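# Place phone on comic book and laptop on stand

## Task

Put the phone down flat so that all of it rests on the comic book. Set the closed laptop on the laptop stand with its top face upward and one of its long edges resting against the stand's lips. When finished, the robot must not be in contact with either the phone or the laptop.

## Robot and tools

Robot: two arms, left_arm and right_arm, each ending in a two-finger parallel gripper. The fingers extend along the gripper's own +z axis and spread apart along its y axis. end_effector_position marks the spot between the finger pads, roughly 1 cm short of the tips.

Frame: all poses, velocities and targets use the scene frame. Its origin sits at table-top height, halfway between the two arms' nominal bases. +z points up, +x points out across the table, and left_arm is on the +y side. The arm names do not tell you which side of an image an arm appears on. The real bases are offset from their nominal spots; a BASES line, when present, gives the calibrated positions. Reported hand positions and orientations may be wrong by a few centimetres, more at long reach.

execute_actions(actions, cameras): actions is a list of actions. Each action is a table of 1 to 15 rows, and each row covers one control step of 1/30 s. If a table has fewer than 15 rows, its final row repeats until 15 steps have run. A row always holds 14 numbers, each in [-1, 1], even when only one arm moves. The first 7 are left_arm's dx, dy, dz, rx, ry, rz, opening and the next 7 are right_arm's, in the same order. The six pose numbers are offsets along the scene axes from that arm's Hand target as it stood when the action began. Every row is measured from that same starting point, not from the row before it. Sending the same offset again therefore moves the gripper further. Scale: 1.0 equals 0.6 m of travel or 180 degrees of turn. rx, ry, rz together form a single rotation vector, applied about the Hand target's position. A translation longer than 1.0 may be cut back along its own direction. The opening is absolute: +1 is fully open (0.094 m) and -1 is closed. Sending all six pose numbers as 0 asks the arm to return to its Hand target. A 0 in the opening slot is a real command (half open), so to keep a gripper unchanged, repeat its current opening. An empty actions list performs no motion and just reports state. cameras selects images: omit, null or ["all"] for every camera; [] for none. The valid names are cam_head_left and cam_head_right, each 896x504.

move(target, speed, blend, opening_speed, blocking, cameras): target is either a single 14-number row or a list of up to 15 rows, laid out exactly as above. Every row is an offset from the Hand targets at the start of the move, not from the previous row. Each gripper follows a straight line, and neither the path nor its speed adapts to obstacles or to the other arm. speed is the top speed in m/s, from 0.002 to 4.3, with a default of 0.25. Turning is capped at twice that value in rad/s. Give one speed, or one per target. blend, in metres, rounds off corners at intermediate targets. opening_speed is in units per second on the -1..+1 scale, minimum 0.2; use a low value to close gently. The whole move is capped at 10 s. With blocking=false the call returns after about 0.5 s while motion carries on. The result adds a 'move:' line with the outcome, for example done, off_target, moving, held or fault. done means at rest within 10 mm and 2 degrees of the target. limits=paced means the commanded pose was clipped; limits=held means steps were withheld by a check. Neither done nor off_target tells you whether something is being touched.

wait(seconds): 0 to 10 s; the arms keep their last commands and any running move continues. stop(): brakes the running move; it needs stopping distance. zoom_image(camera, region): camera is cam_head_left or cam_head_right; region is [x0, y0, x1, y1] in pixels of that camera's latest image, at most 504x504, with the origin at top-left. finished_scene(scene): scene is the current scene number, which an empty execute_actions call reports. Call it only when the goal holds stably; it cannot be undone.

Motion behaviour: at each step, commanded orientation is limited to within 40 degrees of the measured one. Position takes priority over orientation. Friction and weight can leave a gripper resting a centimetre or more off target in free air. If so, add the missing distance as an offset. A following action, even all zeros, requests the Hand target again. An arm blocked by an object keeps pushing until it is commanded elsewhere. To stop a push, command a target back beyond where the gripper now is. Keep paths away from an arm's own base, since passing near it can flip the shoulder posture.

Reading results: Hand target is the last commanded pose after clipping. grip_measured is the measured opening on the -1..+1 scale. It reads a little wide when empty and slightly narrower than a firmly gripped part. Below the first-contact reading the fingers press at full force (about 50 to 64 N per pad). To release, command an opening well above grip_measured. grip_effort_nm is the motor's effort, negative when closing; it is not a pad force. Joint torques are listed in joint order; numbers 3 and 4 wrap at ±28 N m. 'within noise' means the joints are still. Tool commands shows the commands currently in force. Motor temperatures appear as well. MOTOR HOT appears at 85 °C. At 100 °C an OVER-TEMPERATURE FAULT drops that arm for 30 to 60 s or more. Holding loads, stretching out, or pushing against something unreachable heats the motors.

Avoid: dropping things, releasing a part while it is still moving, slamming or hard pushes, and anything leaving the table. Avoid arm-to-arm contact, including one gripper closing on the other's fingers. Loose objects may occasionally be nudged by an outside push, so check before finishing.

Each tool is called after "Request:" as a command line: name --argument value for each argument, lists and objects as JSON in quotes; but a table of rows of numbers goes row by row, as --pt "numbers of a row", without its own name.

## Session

Request:
execute_actions --actions '[]'

Scene clock: 0.00 s.
left_arm: end_effector_position=(+0.5762, +0.0326, +0.2203) grip_measured=+1.000 grip_effort_nm=n/a end_effector_quat_wxyz=(+0.373, -0.189, +0.872, +0.255) | right_arm: end_effector_position=(+0.2773, -0.6663, +0.2408) grip_measured=+1.000 grip_effort_nm=n/a end_effector_quat_wxyz=(+0.133, +0.606, +0.784, +0.005)
Joint positions: left_arm=[-0.632 1.766 1.516 -1.115 -0.923 -0.928 0.094] | right_arm=[-0.891 1.408 1.311 -1.216 -0.069 0.44 0.094]
Joint velocities: within noise
Joint torques (N m): no reading
Motor temperatures (°C): left_arm=[22 25 34 24 28 23 28] | right_arm=[26 31 34 25 24 23 25]
Heat: left arm: hottest elbow 34 °C; right arm: hottest elbow 34 °C.
Hand target: left_arm +0.5823, +0.0284, +0.2385; +0.386, -0.198, +0.868, +0.242 | right_arm +0.2820, -0.6720, +0.2484; +0.142, +0.605, +0.783, +0.003
Tool commands: left_gripper/opening=+1.0 right_gripper/opening=+1.0

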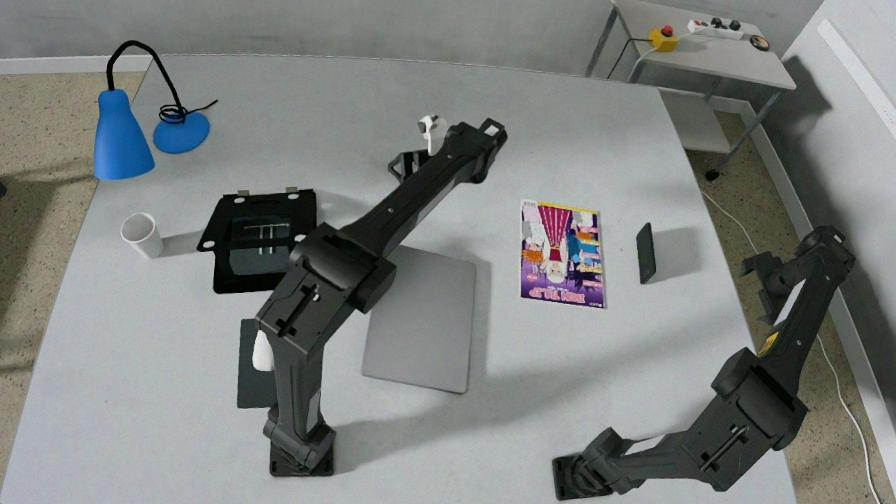

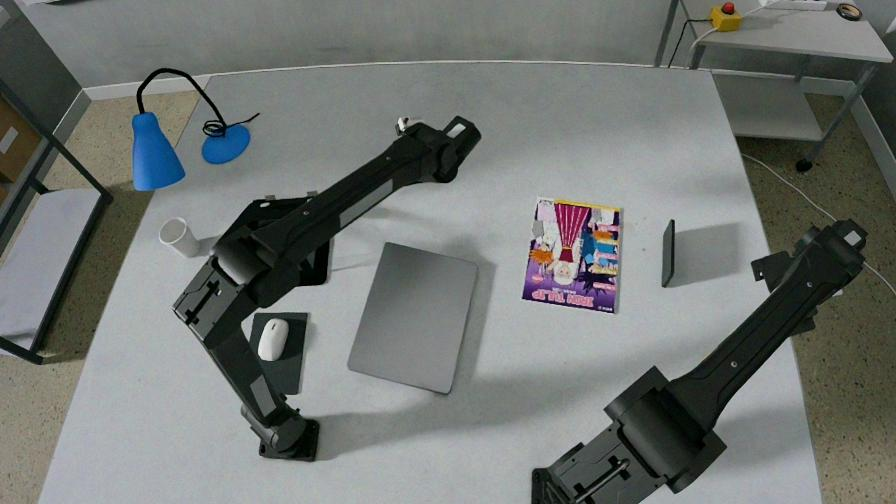

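Request:
zoom_image --camera "cam_head_left" --region '[500, 180, 720, 320]'

Request:
zoom_image --camera "cam_head_right" --region '[510, 180, 770, 320]'

Request:
zoom_image --camera "cam_head_left" --region '[190, 170, 500, 420]'

Scaled by 2.291.

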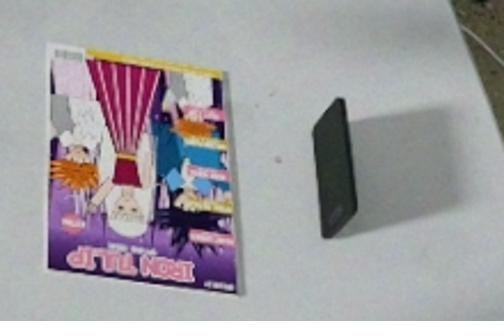

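Scaled by 1.938.

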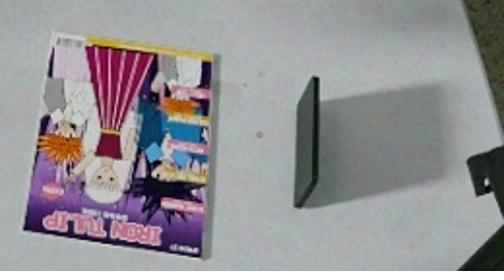

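Scaled by 1.626.

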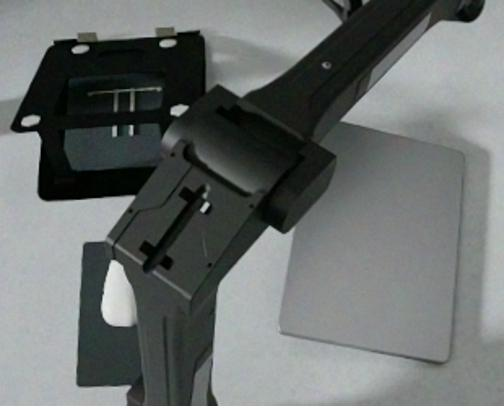

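Request:
move --target '[-0.35,0.2,0.1,0,0,0,1,0.25,0.2,-0.05,-0.1855,-0.1253,0.3356,1]' --speed 0.25

Scene clock: 57.83 s.
left_arm: end_effector_position=(+0.3782, +0.1497, +0.2987) grip_measured=+1.000 grip_effort_nm=0.022 end_effector_quat_wxyz=(+0.384, -0.201, +0.868, +0.243) | right_arm: end_effector_position=(+0.4296, -0.5576, +0.2311) grip_measured=+1.000 grip_effort_nm=-0.012 end_effector_quat_wxyz=(+0.426, +0.071, +0.901, -0.034)
Joint positions: left_arm=[-0.683 1.13 1.053 -1.323 -0.933 -1.024 0.094] | right_arm=[-0.611 1.29 0.961 -0.41 -0.342 -0.298 0.094]
Joint torques (N m): left_arm=[-2.61 -9.41 9.55 0.23 -0.68 -0.11] | right_arm=[1.2 -11.63 8.31 1.91 -0.2 0.06]
Motor temperatures (°C): left_arm=[22 29 39 24 28 23 27] | right_arm=[26 33 45 25 24 23 25]
Heat: left arm: hottest elbow 39 °C; right arm: hottest elbow 45 °C.
Hand target: left_arm +0.3724, +0.1484, +0.2986; +0.387, -0.198, +0.868, +0.242 | right_arm +0.4320, -0.5519, +0.2183; +0.421, +0.063, +0.904, -0.030
Off the commanded pose: left_arm 0.006 m, 0 deg | right_arm 0.014 m, 1 deg.
move: off_target (right_arm)

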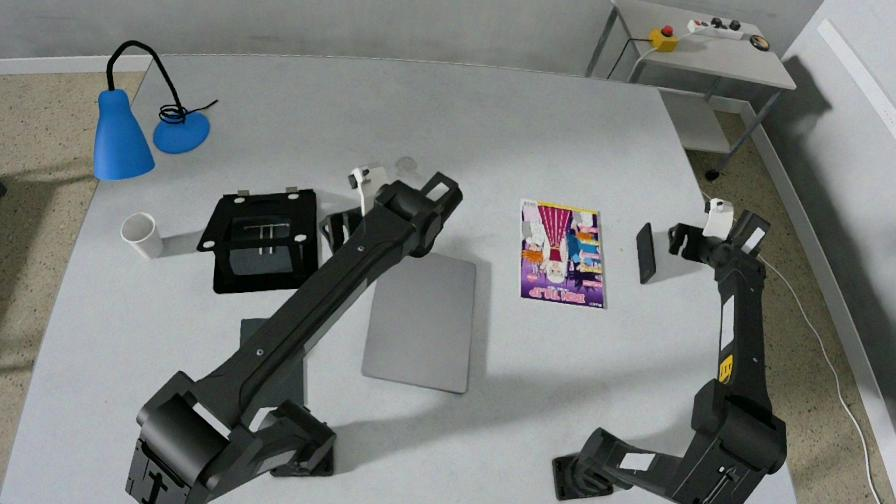

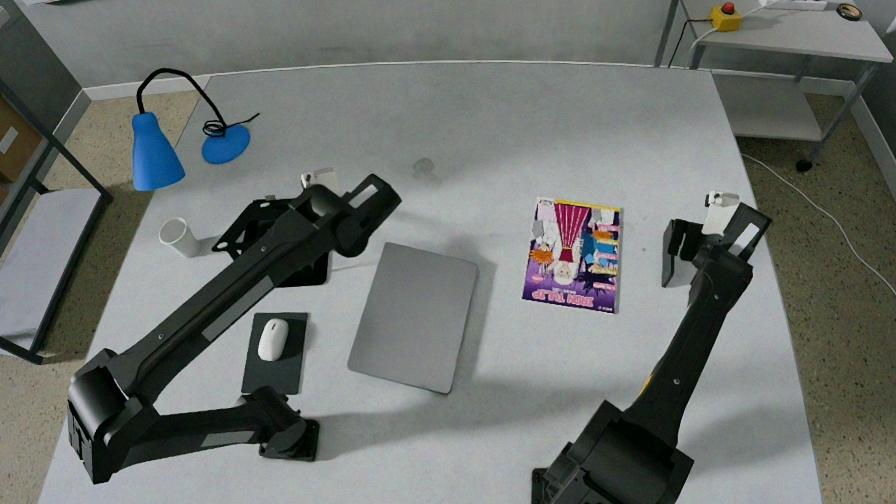

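Request:
move --target '[0,0,0,0,0,0,1,0.06,0.0,-0.12,0,0,0,1]' --speed 0.2

Request:
zoom_image --camera "cam_head_left" --region '[580, 180, 760, 310]'

Request:
zoom_image --camera "cam_head_right" --region '[600, 180, 780, 310]'

Scene clock: 63.83 s.
left_arm: end_effector_position=(+0.3782, +0.1498, +0.2987) grip_measured=+1.000 grip_effort_nm=0.022 end_effector_quat_wxyz=(+0.384, -0.202, +0.868, +0.243) | right_arm: end_effector_position=(+0.4634, -0.5559, +0.1539) grip_measured=+1.000 grip_effort_nm=-0.017 end_effector_quat_wxyz=(+0.423, +0.063, +0.904, -0.033)
Joint positions: left_arm=[-0.683 1.13 1.053 -1.324 -0.933 -1.025 0.094] | right_arm=[-0.564 1.459 0.906 -0.186 -0.311 -0.28 0.094]
Joint torques (N m): left_arm=[-2.37 -9.99 9.39 0.2 -0.68 -0.12] | right_arm=[1.26 -14.04 8.53 1.96 -0.05 0.22]
Heat: left arm: hottest elbow 39 °C; right arm: hottest elbow 44 °C.
Hand target: left_arm +0.3724, +0.1484, +0.2986; +0.386, -0.198, +0.868, +0.242 | right_arm +0.4680, -0.5521, +0.1464; +0.422, +0.063, +0.904, -0.030
Off the commanded pose: left_arm 0.006 m, 1 deg | right_arm 0.010 m, 0 deg.
move: done

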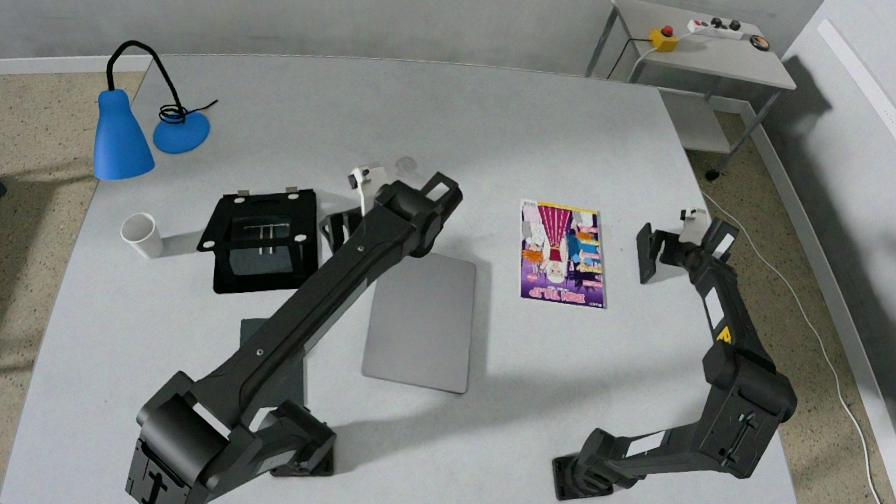

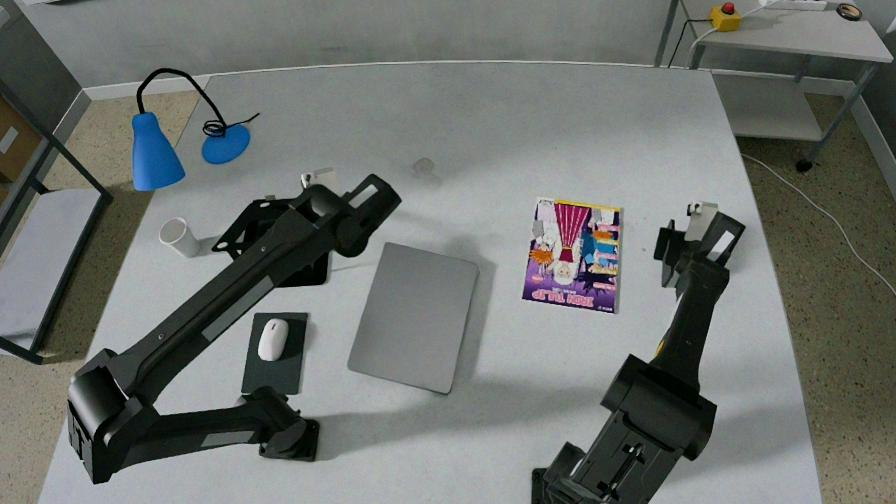

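Scaled by 2.800.

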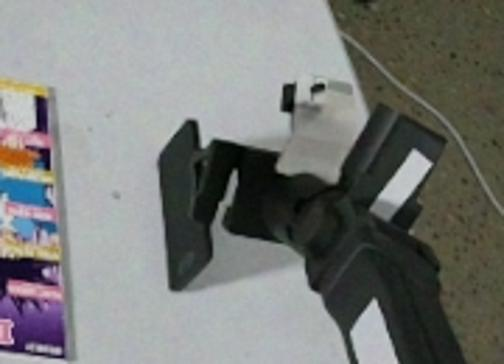

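Scaled by 2.800.

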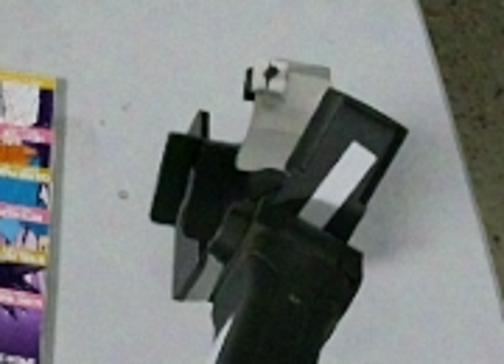

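Request:
move --pt "0 0 0 0 0 0 1 0.065 -0.008 -0.03 0 0 0 1" --pt "0 0 0 0 0 0 1 0.067 -0.008 -0.163 0 0 0 1" --speed 0.12

Request:
zoom_image --camera "cam_head_left" --region '[580, 180, 760, 310]'

Request:
zoom_image --camera "cam_head_right" --region '[600, 180, 780, 310]'

Scene clock: 70.17 s.
left_arm: end_effector_position=(+0.3782, +0.1498, +0.2987) grip_measured=+1.000 grip_effort_nm=0.022 end_effector_quat_wxyz=(+0.384, -0.202, +0.868, +0.243) | right_arm: end_effector_position=(+0.5033, -0.5611, +0.0635) grip_measured=+1.000 grip_effort_nm=-0.012 end_effector_quat_wxyz=(+0.427, +0.063, +0.901, -0.036)
Joint positions: left_arm=[-0.683 1.13 1.053 -1.324 -0.933 -1.025 0.094] | right_arm=[-0.528 1.71 0.906 0.085 -0.284 -0.255 0.094]
Joint torques (N m): left_arm=[-2.37 -9.05 9.4 0.29 -0.74 -0.11] | right_arm=[1.26 -14.45 7.62 1.91 -0.03 0.23]
Heat: left arm: hottest elbow 39 °C; right arm: hottest elbow 44 °C.
Hand target: left_arm +0.3724, +0.1484, +0.2986; +0.386, -0.198, +0.868, +0.242 | right_arm +0.5083, -0.5568, +0.0487; +0.422, +0.063, +0.904, -0.030
Off the commanded pose: left_arm 0.006 m, 0 deg | right_arm 0.016 m, 1 deg.
move: off_target (right_arm)

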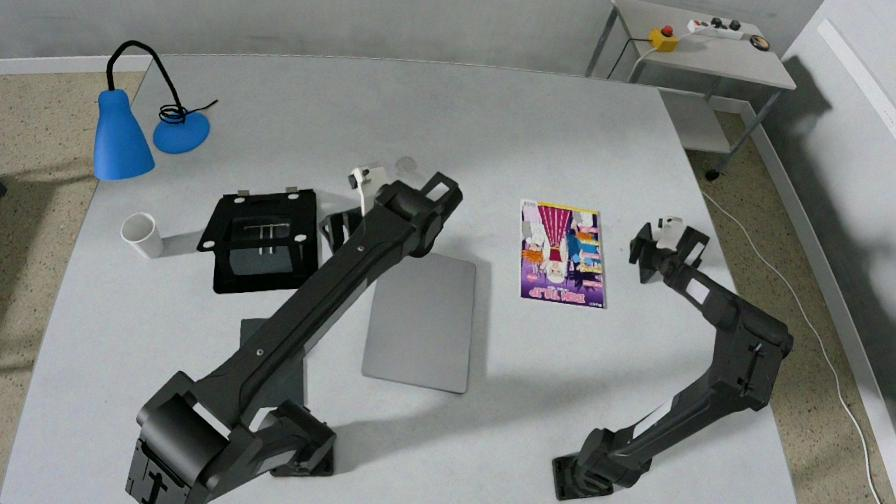

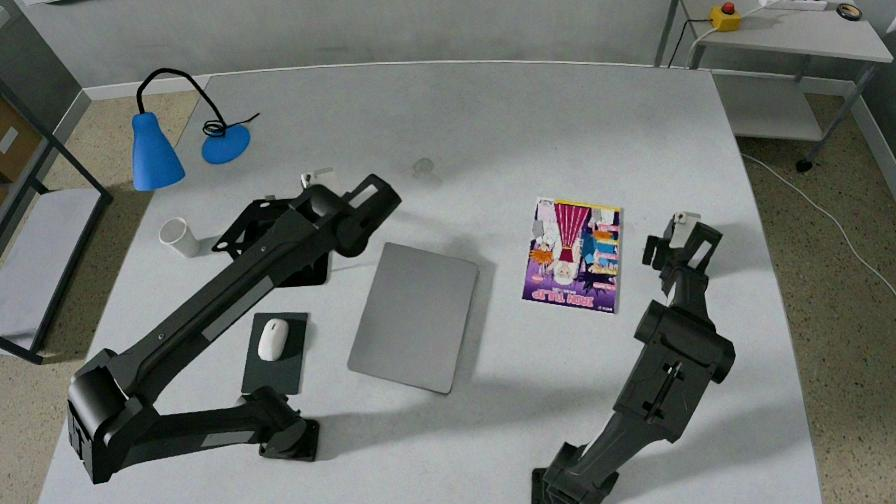

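Scaled by 2.800.

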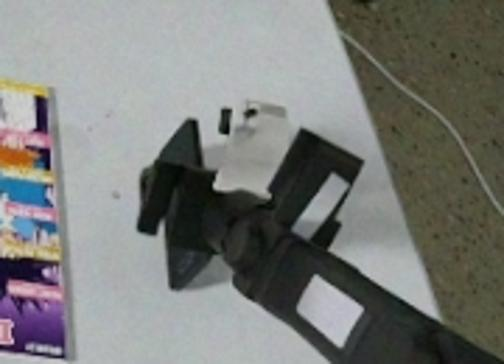

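Scaled by 2.800.

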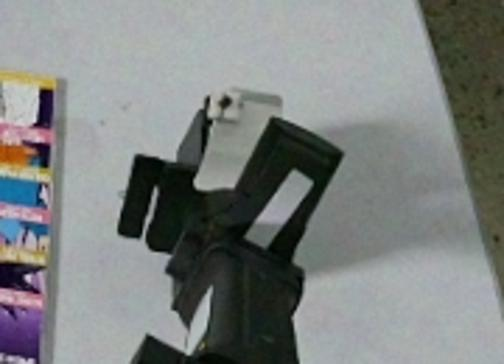

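Request:
move --pt "0 0 0 0 0 0 1 0.005 0.0 -0.02 0 0 0 1" --pt "0 0 0 0 0 0 1 0.005 0.0 -0.02 0 0 0 -0.4" --speed 0.12 --opening_speed 0.5

Request:
zoom_image --camera "cam_head_left" --region '[580, 180, 760, 310]'

Request:
zoom_image --camera "cam_head_right" --region '[600, 180, 780, 310]'

Scene clock: 77.30 s.
left_arm: end_effector_position=(+0.3782, +0.1498, +0.2987) grip_measured=+1.000 grip_effort_nm=0.022 end_effector_quat_wxyz=(+0.384, -0.202, +0.868, +0.243) | right_arm: end_effector_position=(+0.5081, -0.5580, +0.0482) grip_measured=-0.398 grip_effort_nm=-0.076 end_effector_quat_wxyz=(+0.427, +0.063, +0.901, -0.033)
Joint positions: left_arm=[-0.683 1.13 1.053 -1.324 -0.933 -1.025 0.094] | right_arm=[-0.519 1.749 0.906 0.123 -0.282 -0.245 0.028]
Joint torques (N m): left_arm=[-2.02 -9.76 9.32 0.46 -0.7 -0.15] | right_arm=[0.73 -15.56 7.47 1.66 -0.04 0.15]
Heat: left arm: hottest elbow 38 °C; right arm: hottest elbow 43 °C.
Hand target: left_arm +0.3724, +0.1484, +0.2986; +0.386, -0.198, +0.868, +0.242 | right_arm +0.5113, -0.5568, +0.0367; +0.422, +0.063, +0.904, -0.030
Off the commanded pose: left_arm 0.006 m, 0 deg | right_arm 0.012 m, 1 deg.
move: off_target (right_arm); target 2's new opening was sent with right_arm's hand 0.028 m and 2 deg from that target

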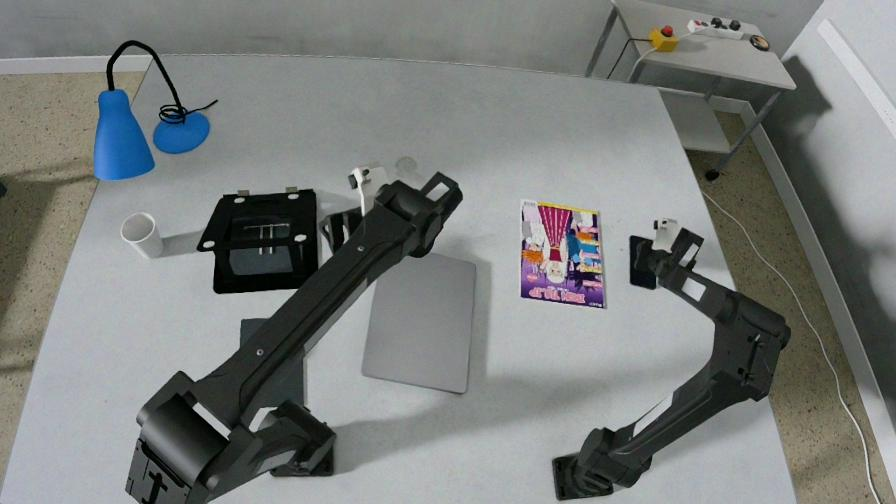

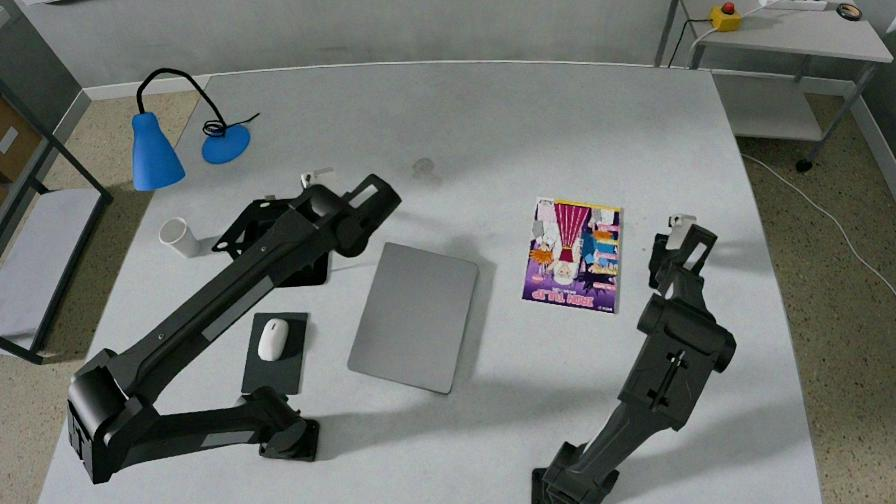

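Scaled by 2.800.

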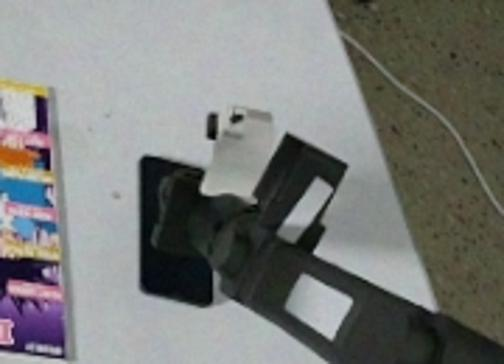

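Scaled by 2.800.

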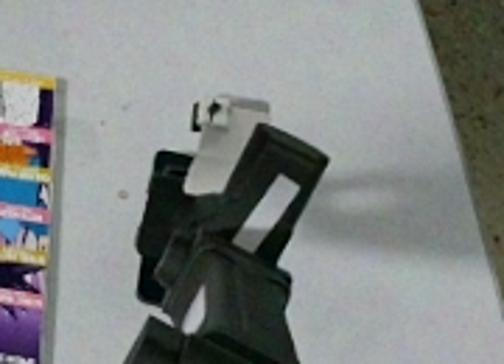

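Request:
move --target '[0,0,0,0,0,0,1,-0.03,0.0,0.2,0,0,0,-0.4]' --speed 0.15

Request:
zoom_image --camera "cam_head_left" --region '[580, 180, 760, 310]'

Request:
zoom_image --camera "cam_head_right" --region '[600, 180, 780, 310]'

Scene clock: 82.67 s.
left_arm: end_effector_position=(+0.3782, +0.1498, +0.2987) grip_measured=+1.000 grip_effort_nm=0.022 end_effector_quat_wxyz=(+0.384, -0.202, +0.868, +0.243) | right_arm: end_effector_position=(+0.4792, -0.5408, +0.1280) grip_measured=-0.399 grip_effort_nm=-0.081 end_effector_quat_wxyz=(+0.401, +0.066, +0.914, -0.017)
Joint positions: left_arm=[-0.683 1.13 1.053 -1.324 -0.933 -1.025 0.094] | right_arm=[-0.521 1.523 0.925 -0.188 -0.292 -0.25 0.028]
Joint torques (N m): left_arm=[-2.67 -9.11 9.55 0.28 -0.65 -0.07] | right_arm=[-0.44 -16.38 12.29 0.9 -0.18 0.05]
Heat: left arm: hottest elbow 38 °C; right arm: hottest elbow 43 °C.
Hand target: left_arm +0.3724, +0.1484, +0.2986; +0.386, -0.198, +0.868, +0.242 | right_arm +0.4934, -0.5568, +0.1568; +0.422, +0.063, +0.904, -0.030
Off the commanded pose: left_arm 0.006 m, 0 deg | right_arm 0.036 m, 3 deg.
move: off_target (right_arm)

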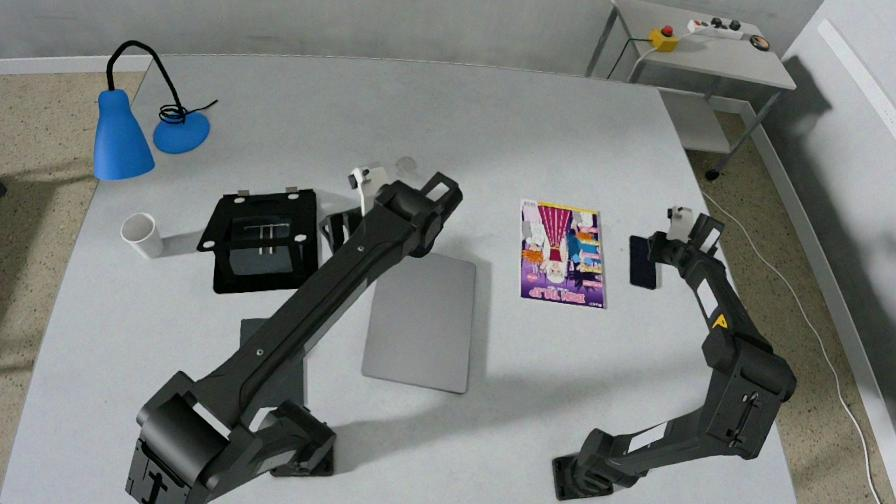

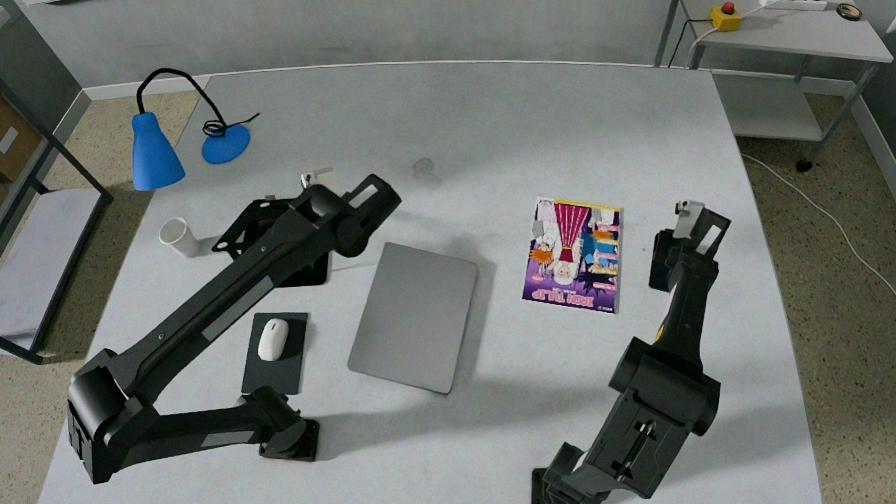

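Scaled by 2.800.

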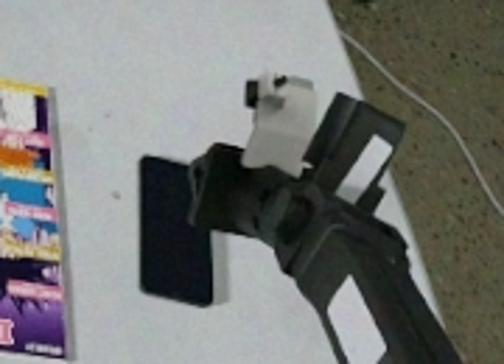

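Scaled by 2.800.

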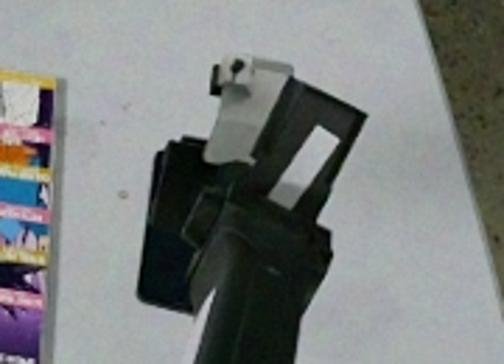

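Request:
move --target '[0,0,0,0,0,0,1,0.024,-0.025,0.0,0.039,0.219,-0.021,1]' --speed 0.2

Request:
zoom_image --camera "cam_head_left" --region '[580, 180, 760, 310]'

Request:
zoom_image --camera "cam_head_right" --region '[600, 180, 780, 310]'

Scene clock: 94.60 s.
left_arm: end_effector_position=(+0.3782, +0.1498, +0.2987) grip_measured=+1.000 grip_effort_nm=0.022 end_effector_quat_wxyz=(+0.384, -0.202, +0.868, +0.243) | right_arm: end_effector_position=(+0.4880, -0.5691, +0.1521) grip_measured=+0.999 grip_effort_nm=0.066 end_effector_quat_wxyz=(+0.081, +0.106, +0.991, -0.006)
Joint positions: left_arm=[-0.683 1.13 1.053 -1.324 -0.933 -1.025 0.094] | right_arm=[-0.484 1.787 1.547 -1.175 -0.047 -0.263 0.094]
Joint torques (N m): left_arm=[-2.73 -8.82 9.32 0.27 -0.69 -0.12] | right_arm=[1.26 -18.08 13.04 -0.03 0.05 0.22]
Heat: left arm: hottest elbow 38 °C; right arm: hottest elbow 44 °C.
Hand target: left_arm +0.3724, +0.1484, +0.2986; +0.386, -0.198, +0.868, +0.242 | right_arm +0.5077, -0.5719, +0.1568; +0.087, +0.104, +0.991, -0.009
Off the commanded pose: left_arm 0.006 m, 0 deg | right_arm 0.020 m, 1 deg.
move: off_target (right_arm)

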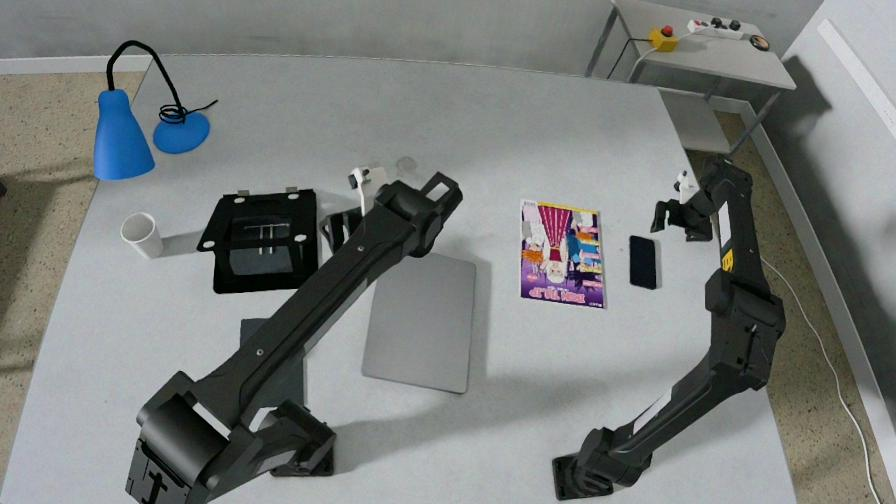

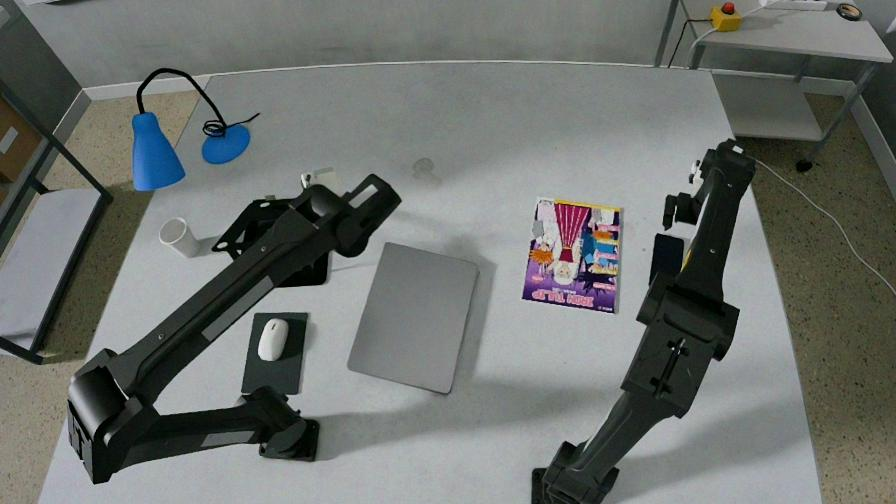

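Scaled by 2.800.

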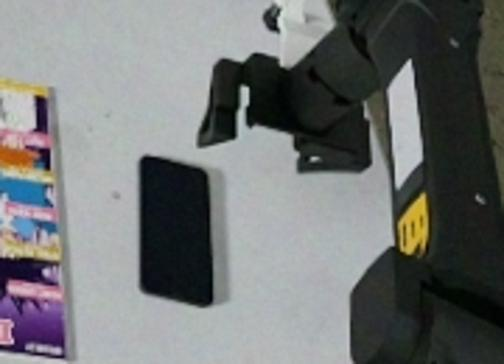

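Scaled by 2.800.

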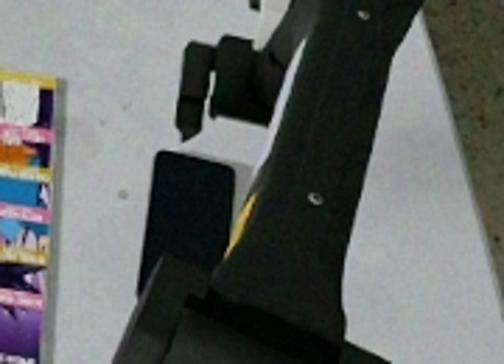

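Request:
move --target '[0,0,0,0,0,0,1,0.015,0.0,-0.15,0,0,0,1]' --speed 0.15

Request:
zoom_image --camera "cam_head_left" --region '[580, 180, 760, 310]'

Request:
zoom_image --camera "cam_head_right" --region '[600, 180, 780, 310]'

Scene clock: 100.33 s.
left_arm: end_effector_position=(+0.3782, +0.1498, +0.2987) grip_measured=+1.000 grip_effort_nm=0.022 end_effector_quat_wxyz=(+0.384, -0.202, +0.868, +0.243) | right_arm: end_effector_position=(+0.5139, -0.5787, +0.0847) grip_measured=+0.999 grip_effort_nm=0.061 end_effector_quat_wxyz=(+0.097, +0.106, +0.990, -0.012)
Joint positions: left_arm=[-0.683 1.13 1.053 -1.324 -0.933 -1.025 0.094] | right_arm=[-0.478 1.89 1.507 -0.998 -0.046 -0.256 0.094]
Joint torques (N m): left_arm=[-3.19 -9.64 9.46 0.28 -0.68 -0.07] | right_arm=[1.26 -20.42 7.86 0.69 0.05 0.22]
Heat: left arm: hottest elbow 38 °C; right arm: hottest elbow 46 °C.
Hand target: left_arm +0.3724, +0.1484, +0.2986; +0.386, -0.198, +0.868, +0.242 | right_arm +0.5167, -0.5719, +0.0668; +0.087, +0.104, +0.991, -0.009
Off the commanded pose: left_arm 0.006 m, 0 deg | right_arm 0.019 m, 1 deg.
move: off_target (right_arm)

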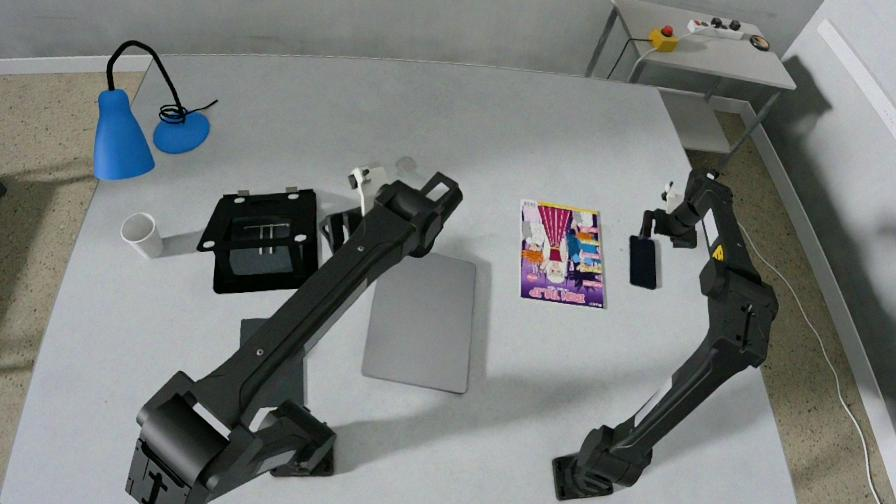

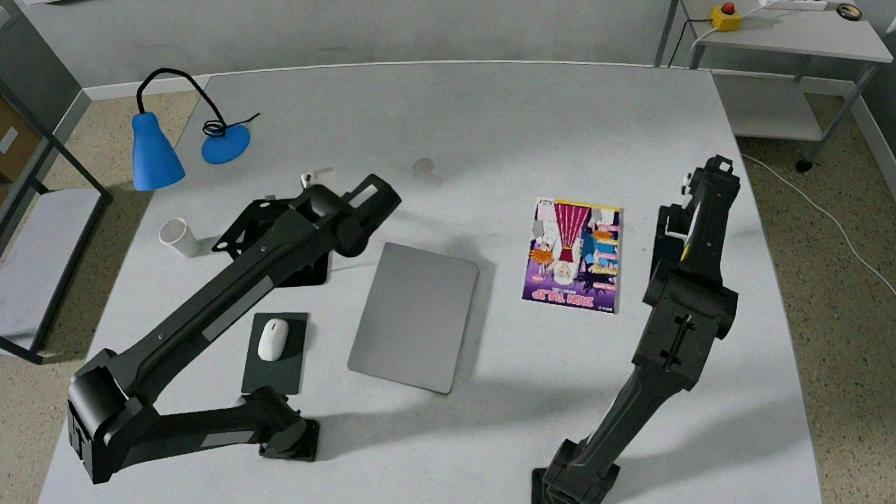

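Scaled by 2.800.

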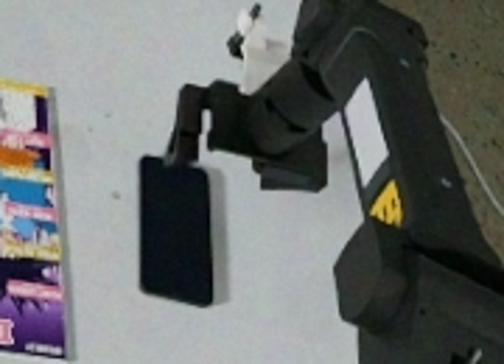

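Scaled by 2.800.

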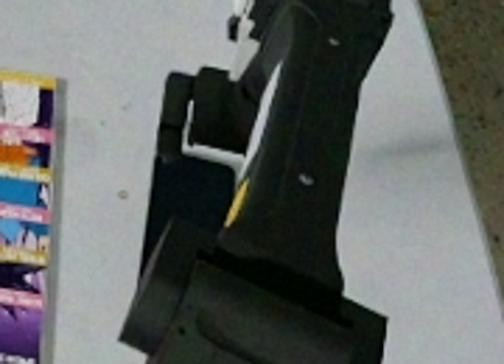

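Request:
move --target '[0,0,0,0,0,0,1,-0.033,0.033,-0.075,0,0,0,1]' --speed 0.1

Request:
zoom_image --camera "cam_head_left" --region '[580, 180, 760, 310]'

Request:
zoom_image --camera "cam_head_right" --region '[600, 180, 780, 310]'

Scene clock: 105.67 s.
left_arm: end_effector_position=(+0.3782, +0.1498, +0.2987) grip_measured=+1.000 grip_effort_nm=0.022 end_effector_quat_wxyz=(+0.384, -0.202, +0.868, +0.243) | right_arm: end_effector_position=(+0.4980, -0.5598, +0.0380) grip_measured=+0.999 grip_effort_nm=0.066 end_effector_quat_wxyz=(+0.097, +0.105, +0.990, -0.012)
Joint positions: left_arm=[-0.683 1.13 1.053 -1.324 -0.933 -1.025 0.094] | right_arm=[-0.461 1.89 1.371 -0.862 -0.043 -0.24 0.094]
Joint torques (N m): left_arm=[-2.55 -9.7 9.5 0.14 -0.67 -0.09] | right_arm=[1.32 -19.66 7.01 0.96 0.07 0.22]
Heat: left arm: hottest elbow 38 °C; right arm: hottest elbow 45 °C.
Hand target: left_arm +0.3724, +0.1484, +0.2986; +0.386, -0.198, +0.868, +0.242 | right_arm +0.4969, -0.5520, +0.0218; +0.087, +0.104, +0.991, -0.009
Off the commanded pose: left_arm 0.006 m, 0 deg | right_arm 0.018 m, 1 deg.
move: off_target (right_arm)

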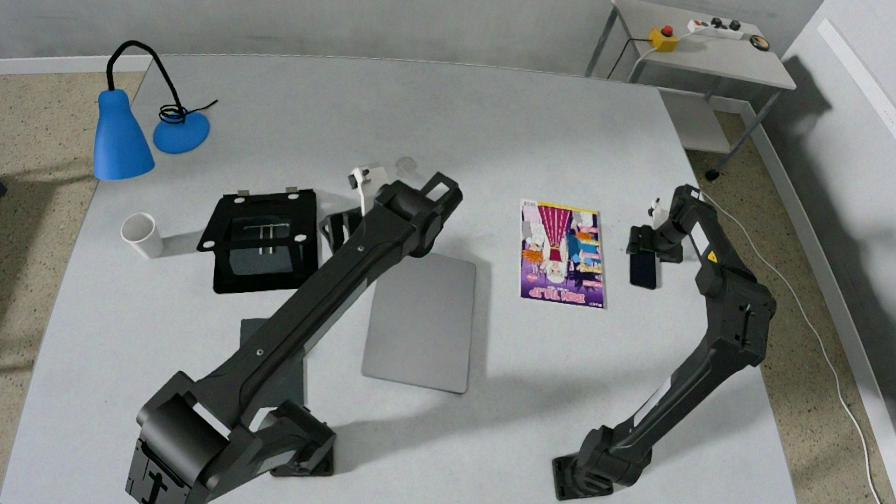

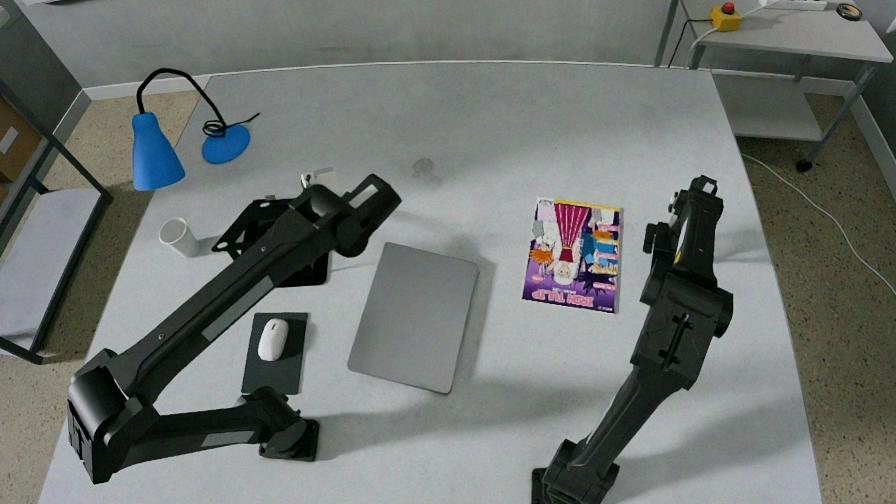

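Scaled by 2.800.

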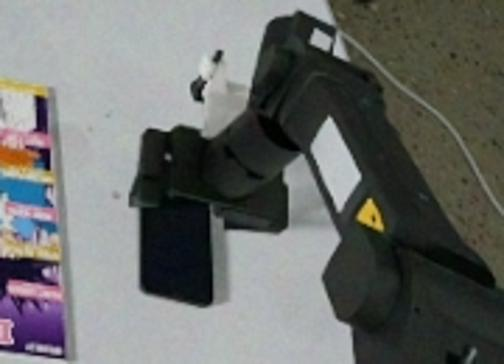

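Scaled by 2.800.

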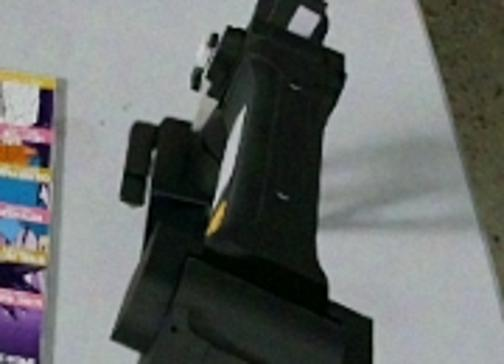

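Request:
move --target '[0,0,0,0,0,0,1,0.0,0.0,-0.045,0,0,0,1]' --speed 0.06

Request:
zoom_image --camera "cam_head_left" --region '[580, 180, 760, 310]'

Request:
zoom_image --camera "cam_head_right" --region '[600, 180, 780, 310]'

Scene clock: 110.23 s.
left_arm: end_effector_position=(+0.3782, +0.1498, +0.2987) grip_measured=+1.000 grip_effort_nm=0.022 end_effector_quat_wxyz=(+0.384, -0.202, +0.868, +0.243) | right_arm: end_effector_position=(+0.4991, -0.5604, +0.0174) grip_measured=+0.999 grip_effort_nm=0.066 end_effector_quat_wxyz=(+0.102, +0.105, +0.989, -0.014)
Joint positions: left_arm=[-0.683 1.13 1.053 -1.324 -0.933 -1.025 0.094] | right_arm=[-0.461 1.915 1.346 -0.801 -0.043 -0.24 0.094]
Joint torques (N m): left_arm=[-2.2 -9.35 9.52 0.24 -0.66 -0.11] | right_arm=[1.26 -19.02 6.8 0.99 0.05 0.21]
Heat: left arm: hottest elbow 38 °C; right arm: hottest elbow 45 °C.
Hand target: left_arm +0.3724, +0.1484, +0.2986; +0.386, -0.198, +0.868, +0.242 | right_arm +0.4968, -0.5520, -0.0054; +0.086, +0.103, +0.991, -0.009
Off the commanded pose: left_arm 0.006 m, 0 deg | right_arm 0.024 m, 2 deg.
move: off_target (right_arm)

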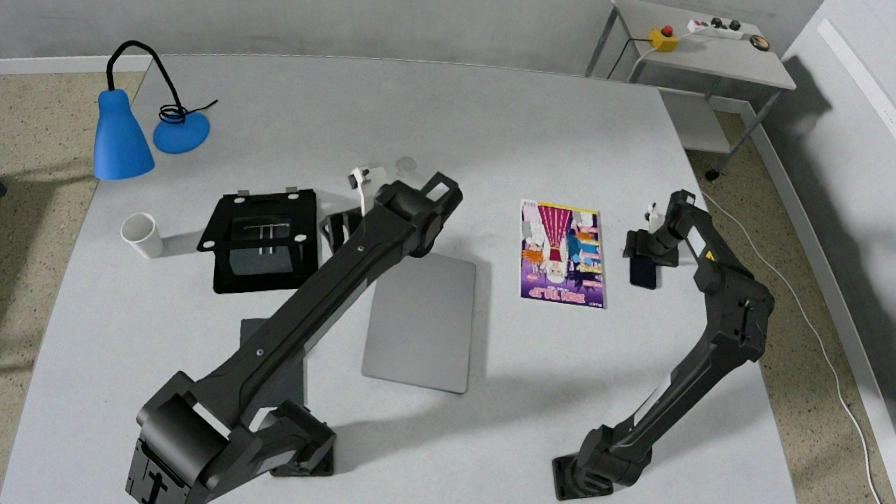

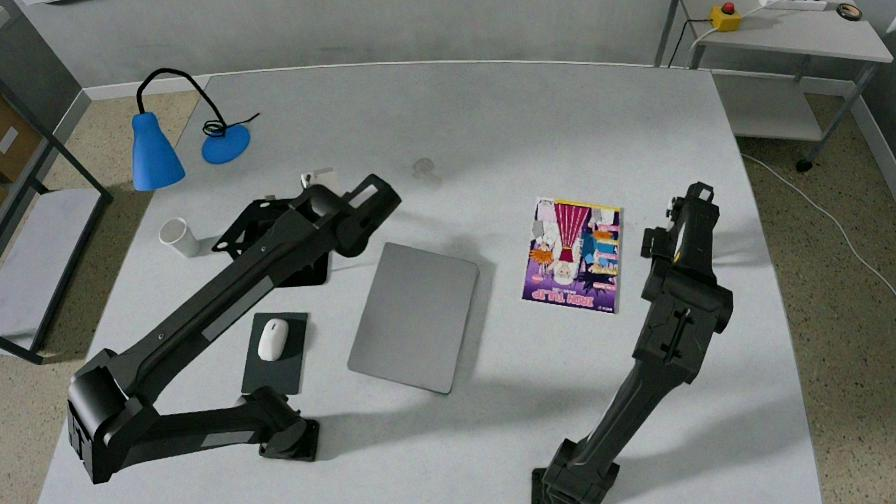

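Scaled by 2.800.

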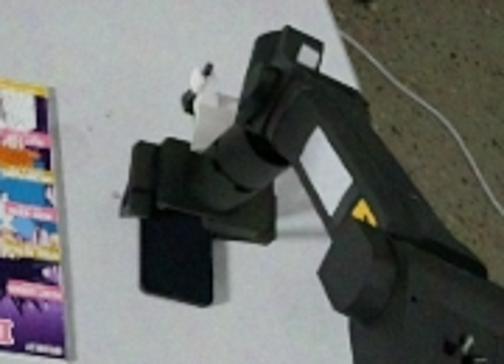

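Scaled by 2.800.

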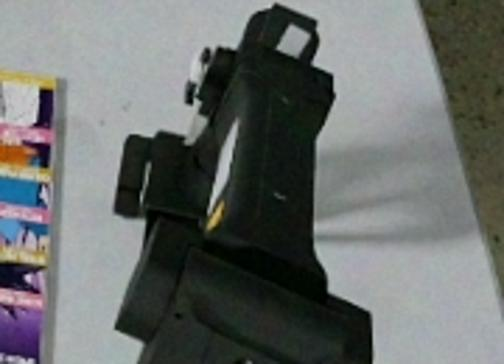

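Request:
move --pt "0 0 0 0 0 0 1 0.0 0.0 -0.012 0 0 0 1" --pt "0 0 0 0 0 0 1 0.0 0.0 -0.012 0 0 0 0.2" --speed 0.06 --opening_speed 0.5

Request:
zoom_image --camera "cam_head_left" --region '[580, 180, 760, 310]'

Scene clock: 115.33 s.
left_arm: end_effector_position=(+0.3782, +0.1498, +0.2987) grip_measured=+1.000 grip_effort_nm=0.022 end_effector_quat_wxyz=(+0.384, -0.202, +0.868, +0.243) | right_arm: end_effector_position=(+0.5025, -0.5620, +0.0174) grip_measured=+0.495 grip_effort_nm=-1.033 end_effector_quat_wxyz=(+0.109, +0.105, +0.988, -0.017)
Joint positions: left_arm=[-0.683 1.13 1.053 -1.324 -0.933 -1.025 0.094] | right_arm=[-0.461 1.917 1.346 -0.784 -0.043 -0.239 0.07]
Joint torques (N m): left_arm=[-2.49 -9.17 9.33 0.14 -0.66 -0.15] | right_arm=[1.26 -18.49 6.42 0.91 0.05 0.22]
Heat: left arm: hottest elbow 37 °C; right arm: hottest elbow 44 °C.
Hand target: left_arm +0.3724, +0.1484, +0.2986; +0.386, -0.198, +0.868, +0.242 | right_arm +0.4968, -0.5519, -0.0125; +0.087, +0.103, +0.991, -0.009
Off the commanded pose: left_arm 0.006 m, 0 deg | right_arm 0.032 m, 3 deg.
move: off_target (right_arm); target 2's new opening was sent with right_arm's hand 0.032 m and 3 deg from that target

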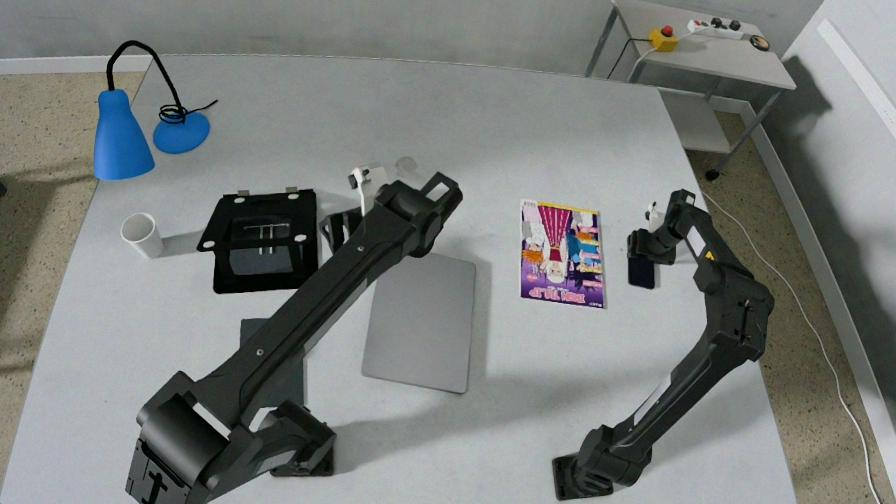

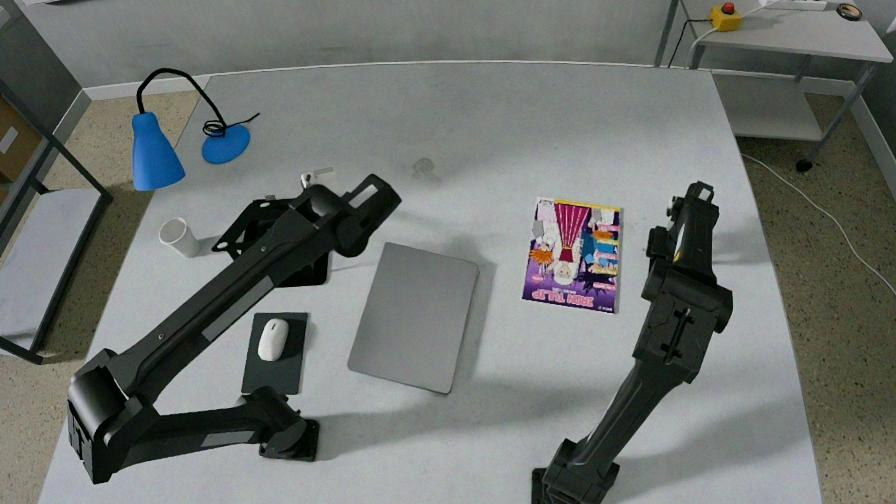

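Scaled by 2.800.

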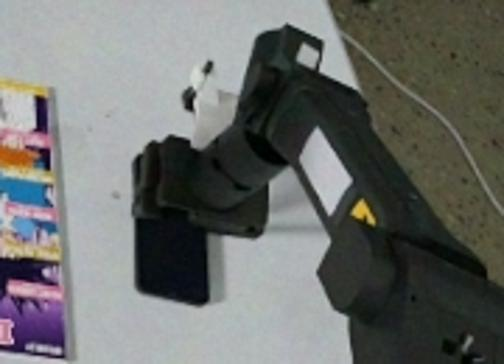

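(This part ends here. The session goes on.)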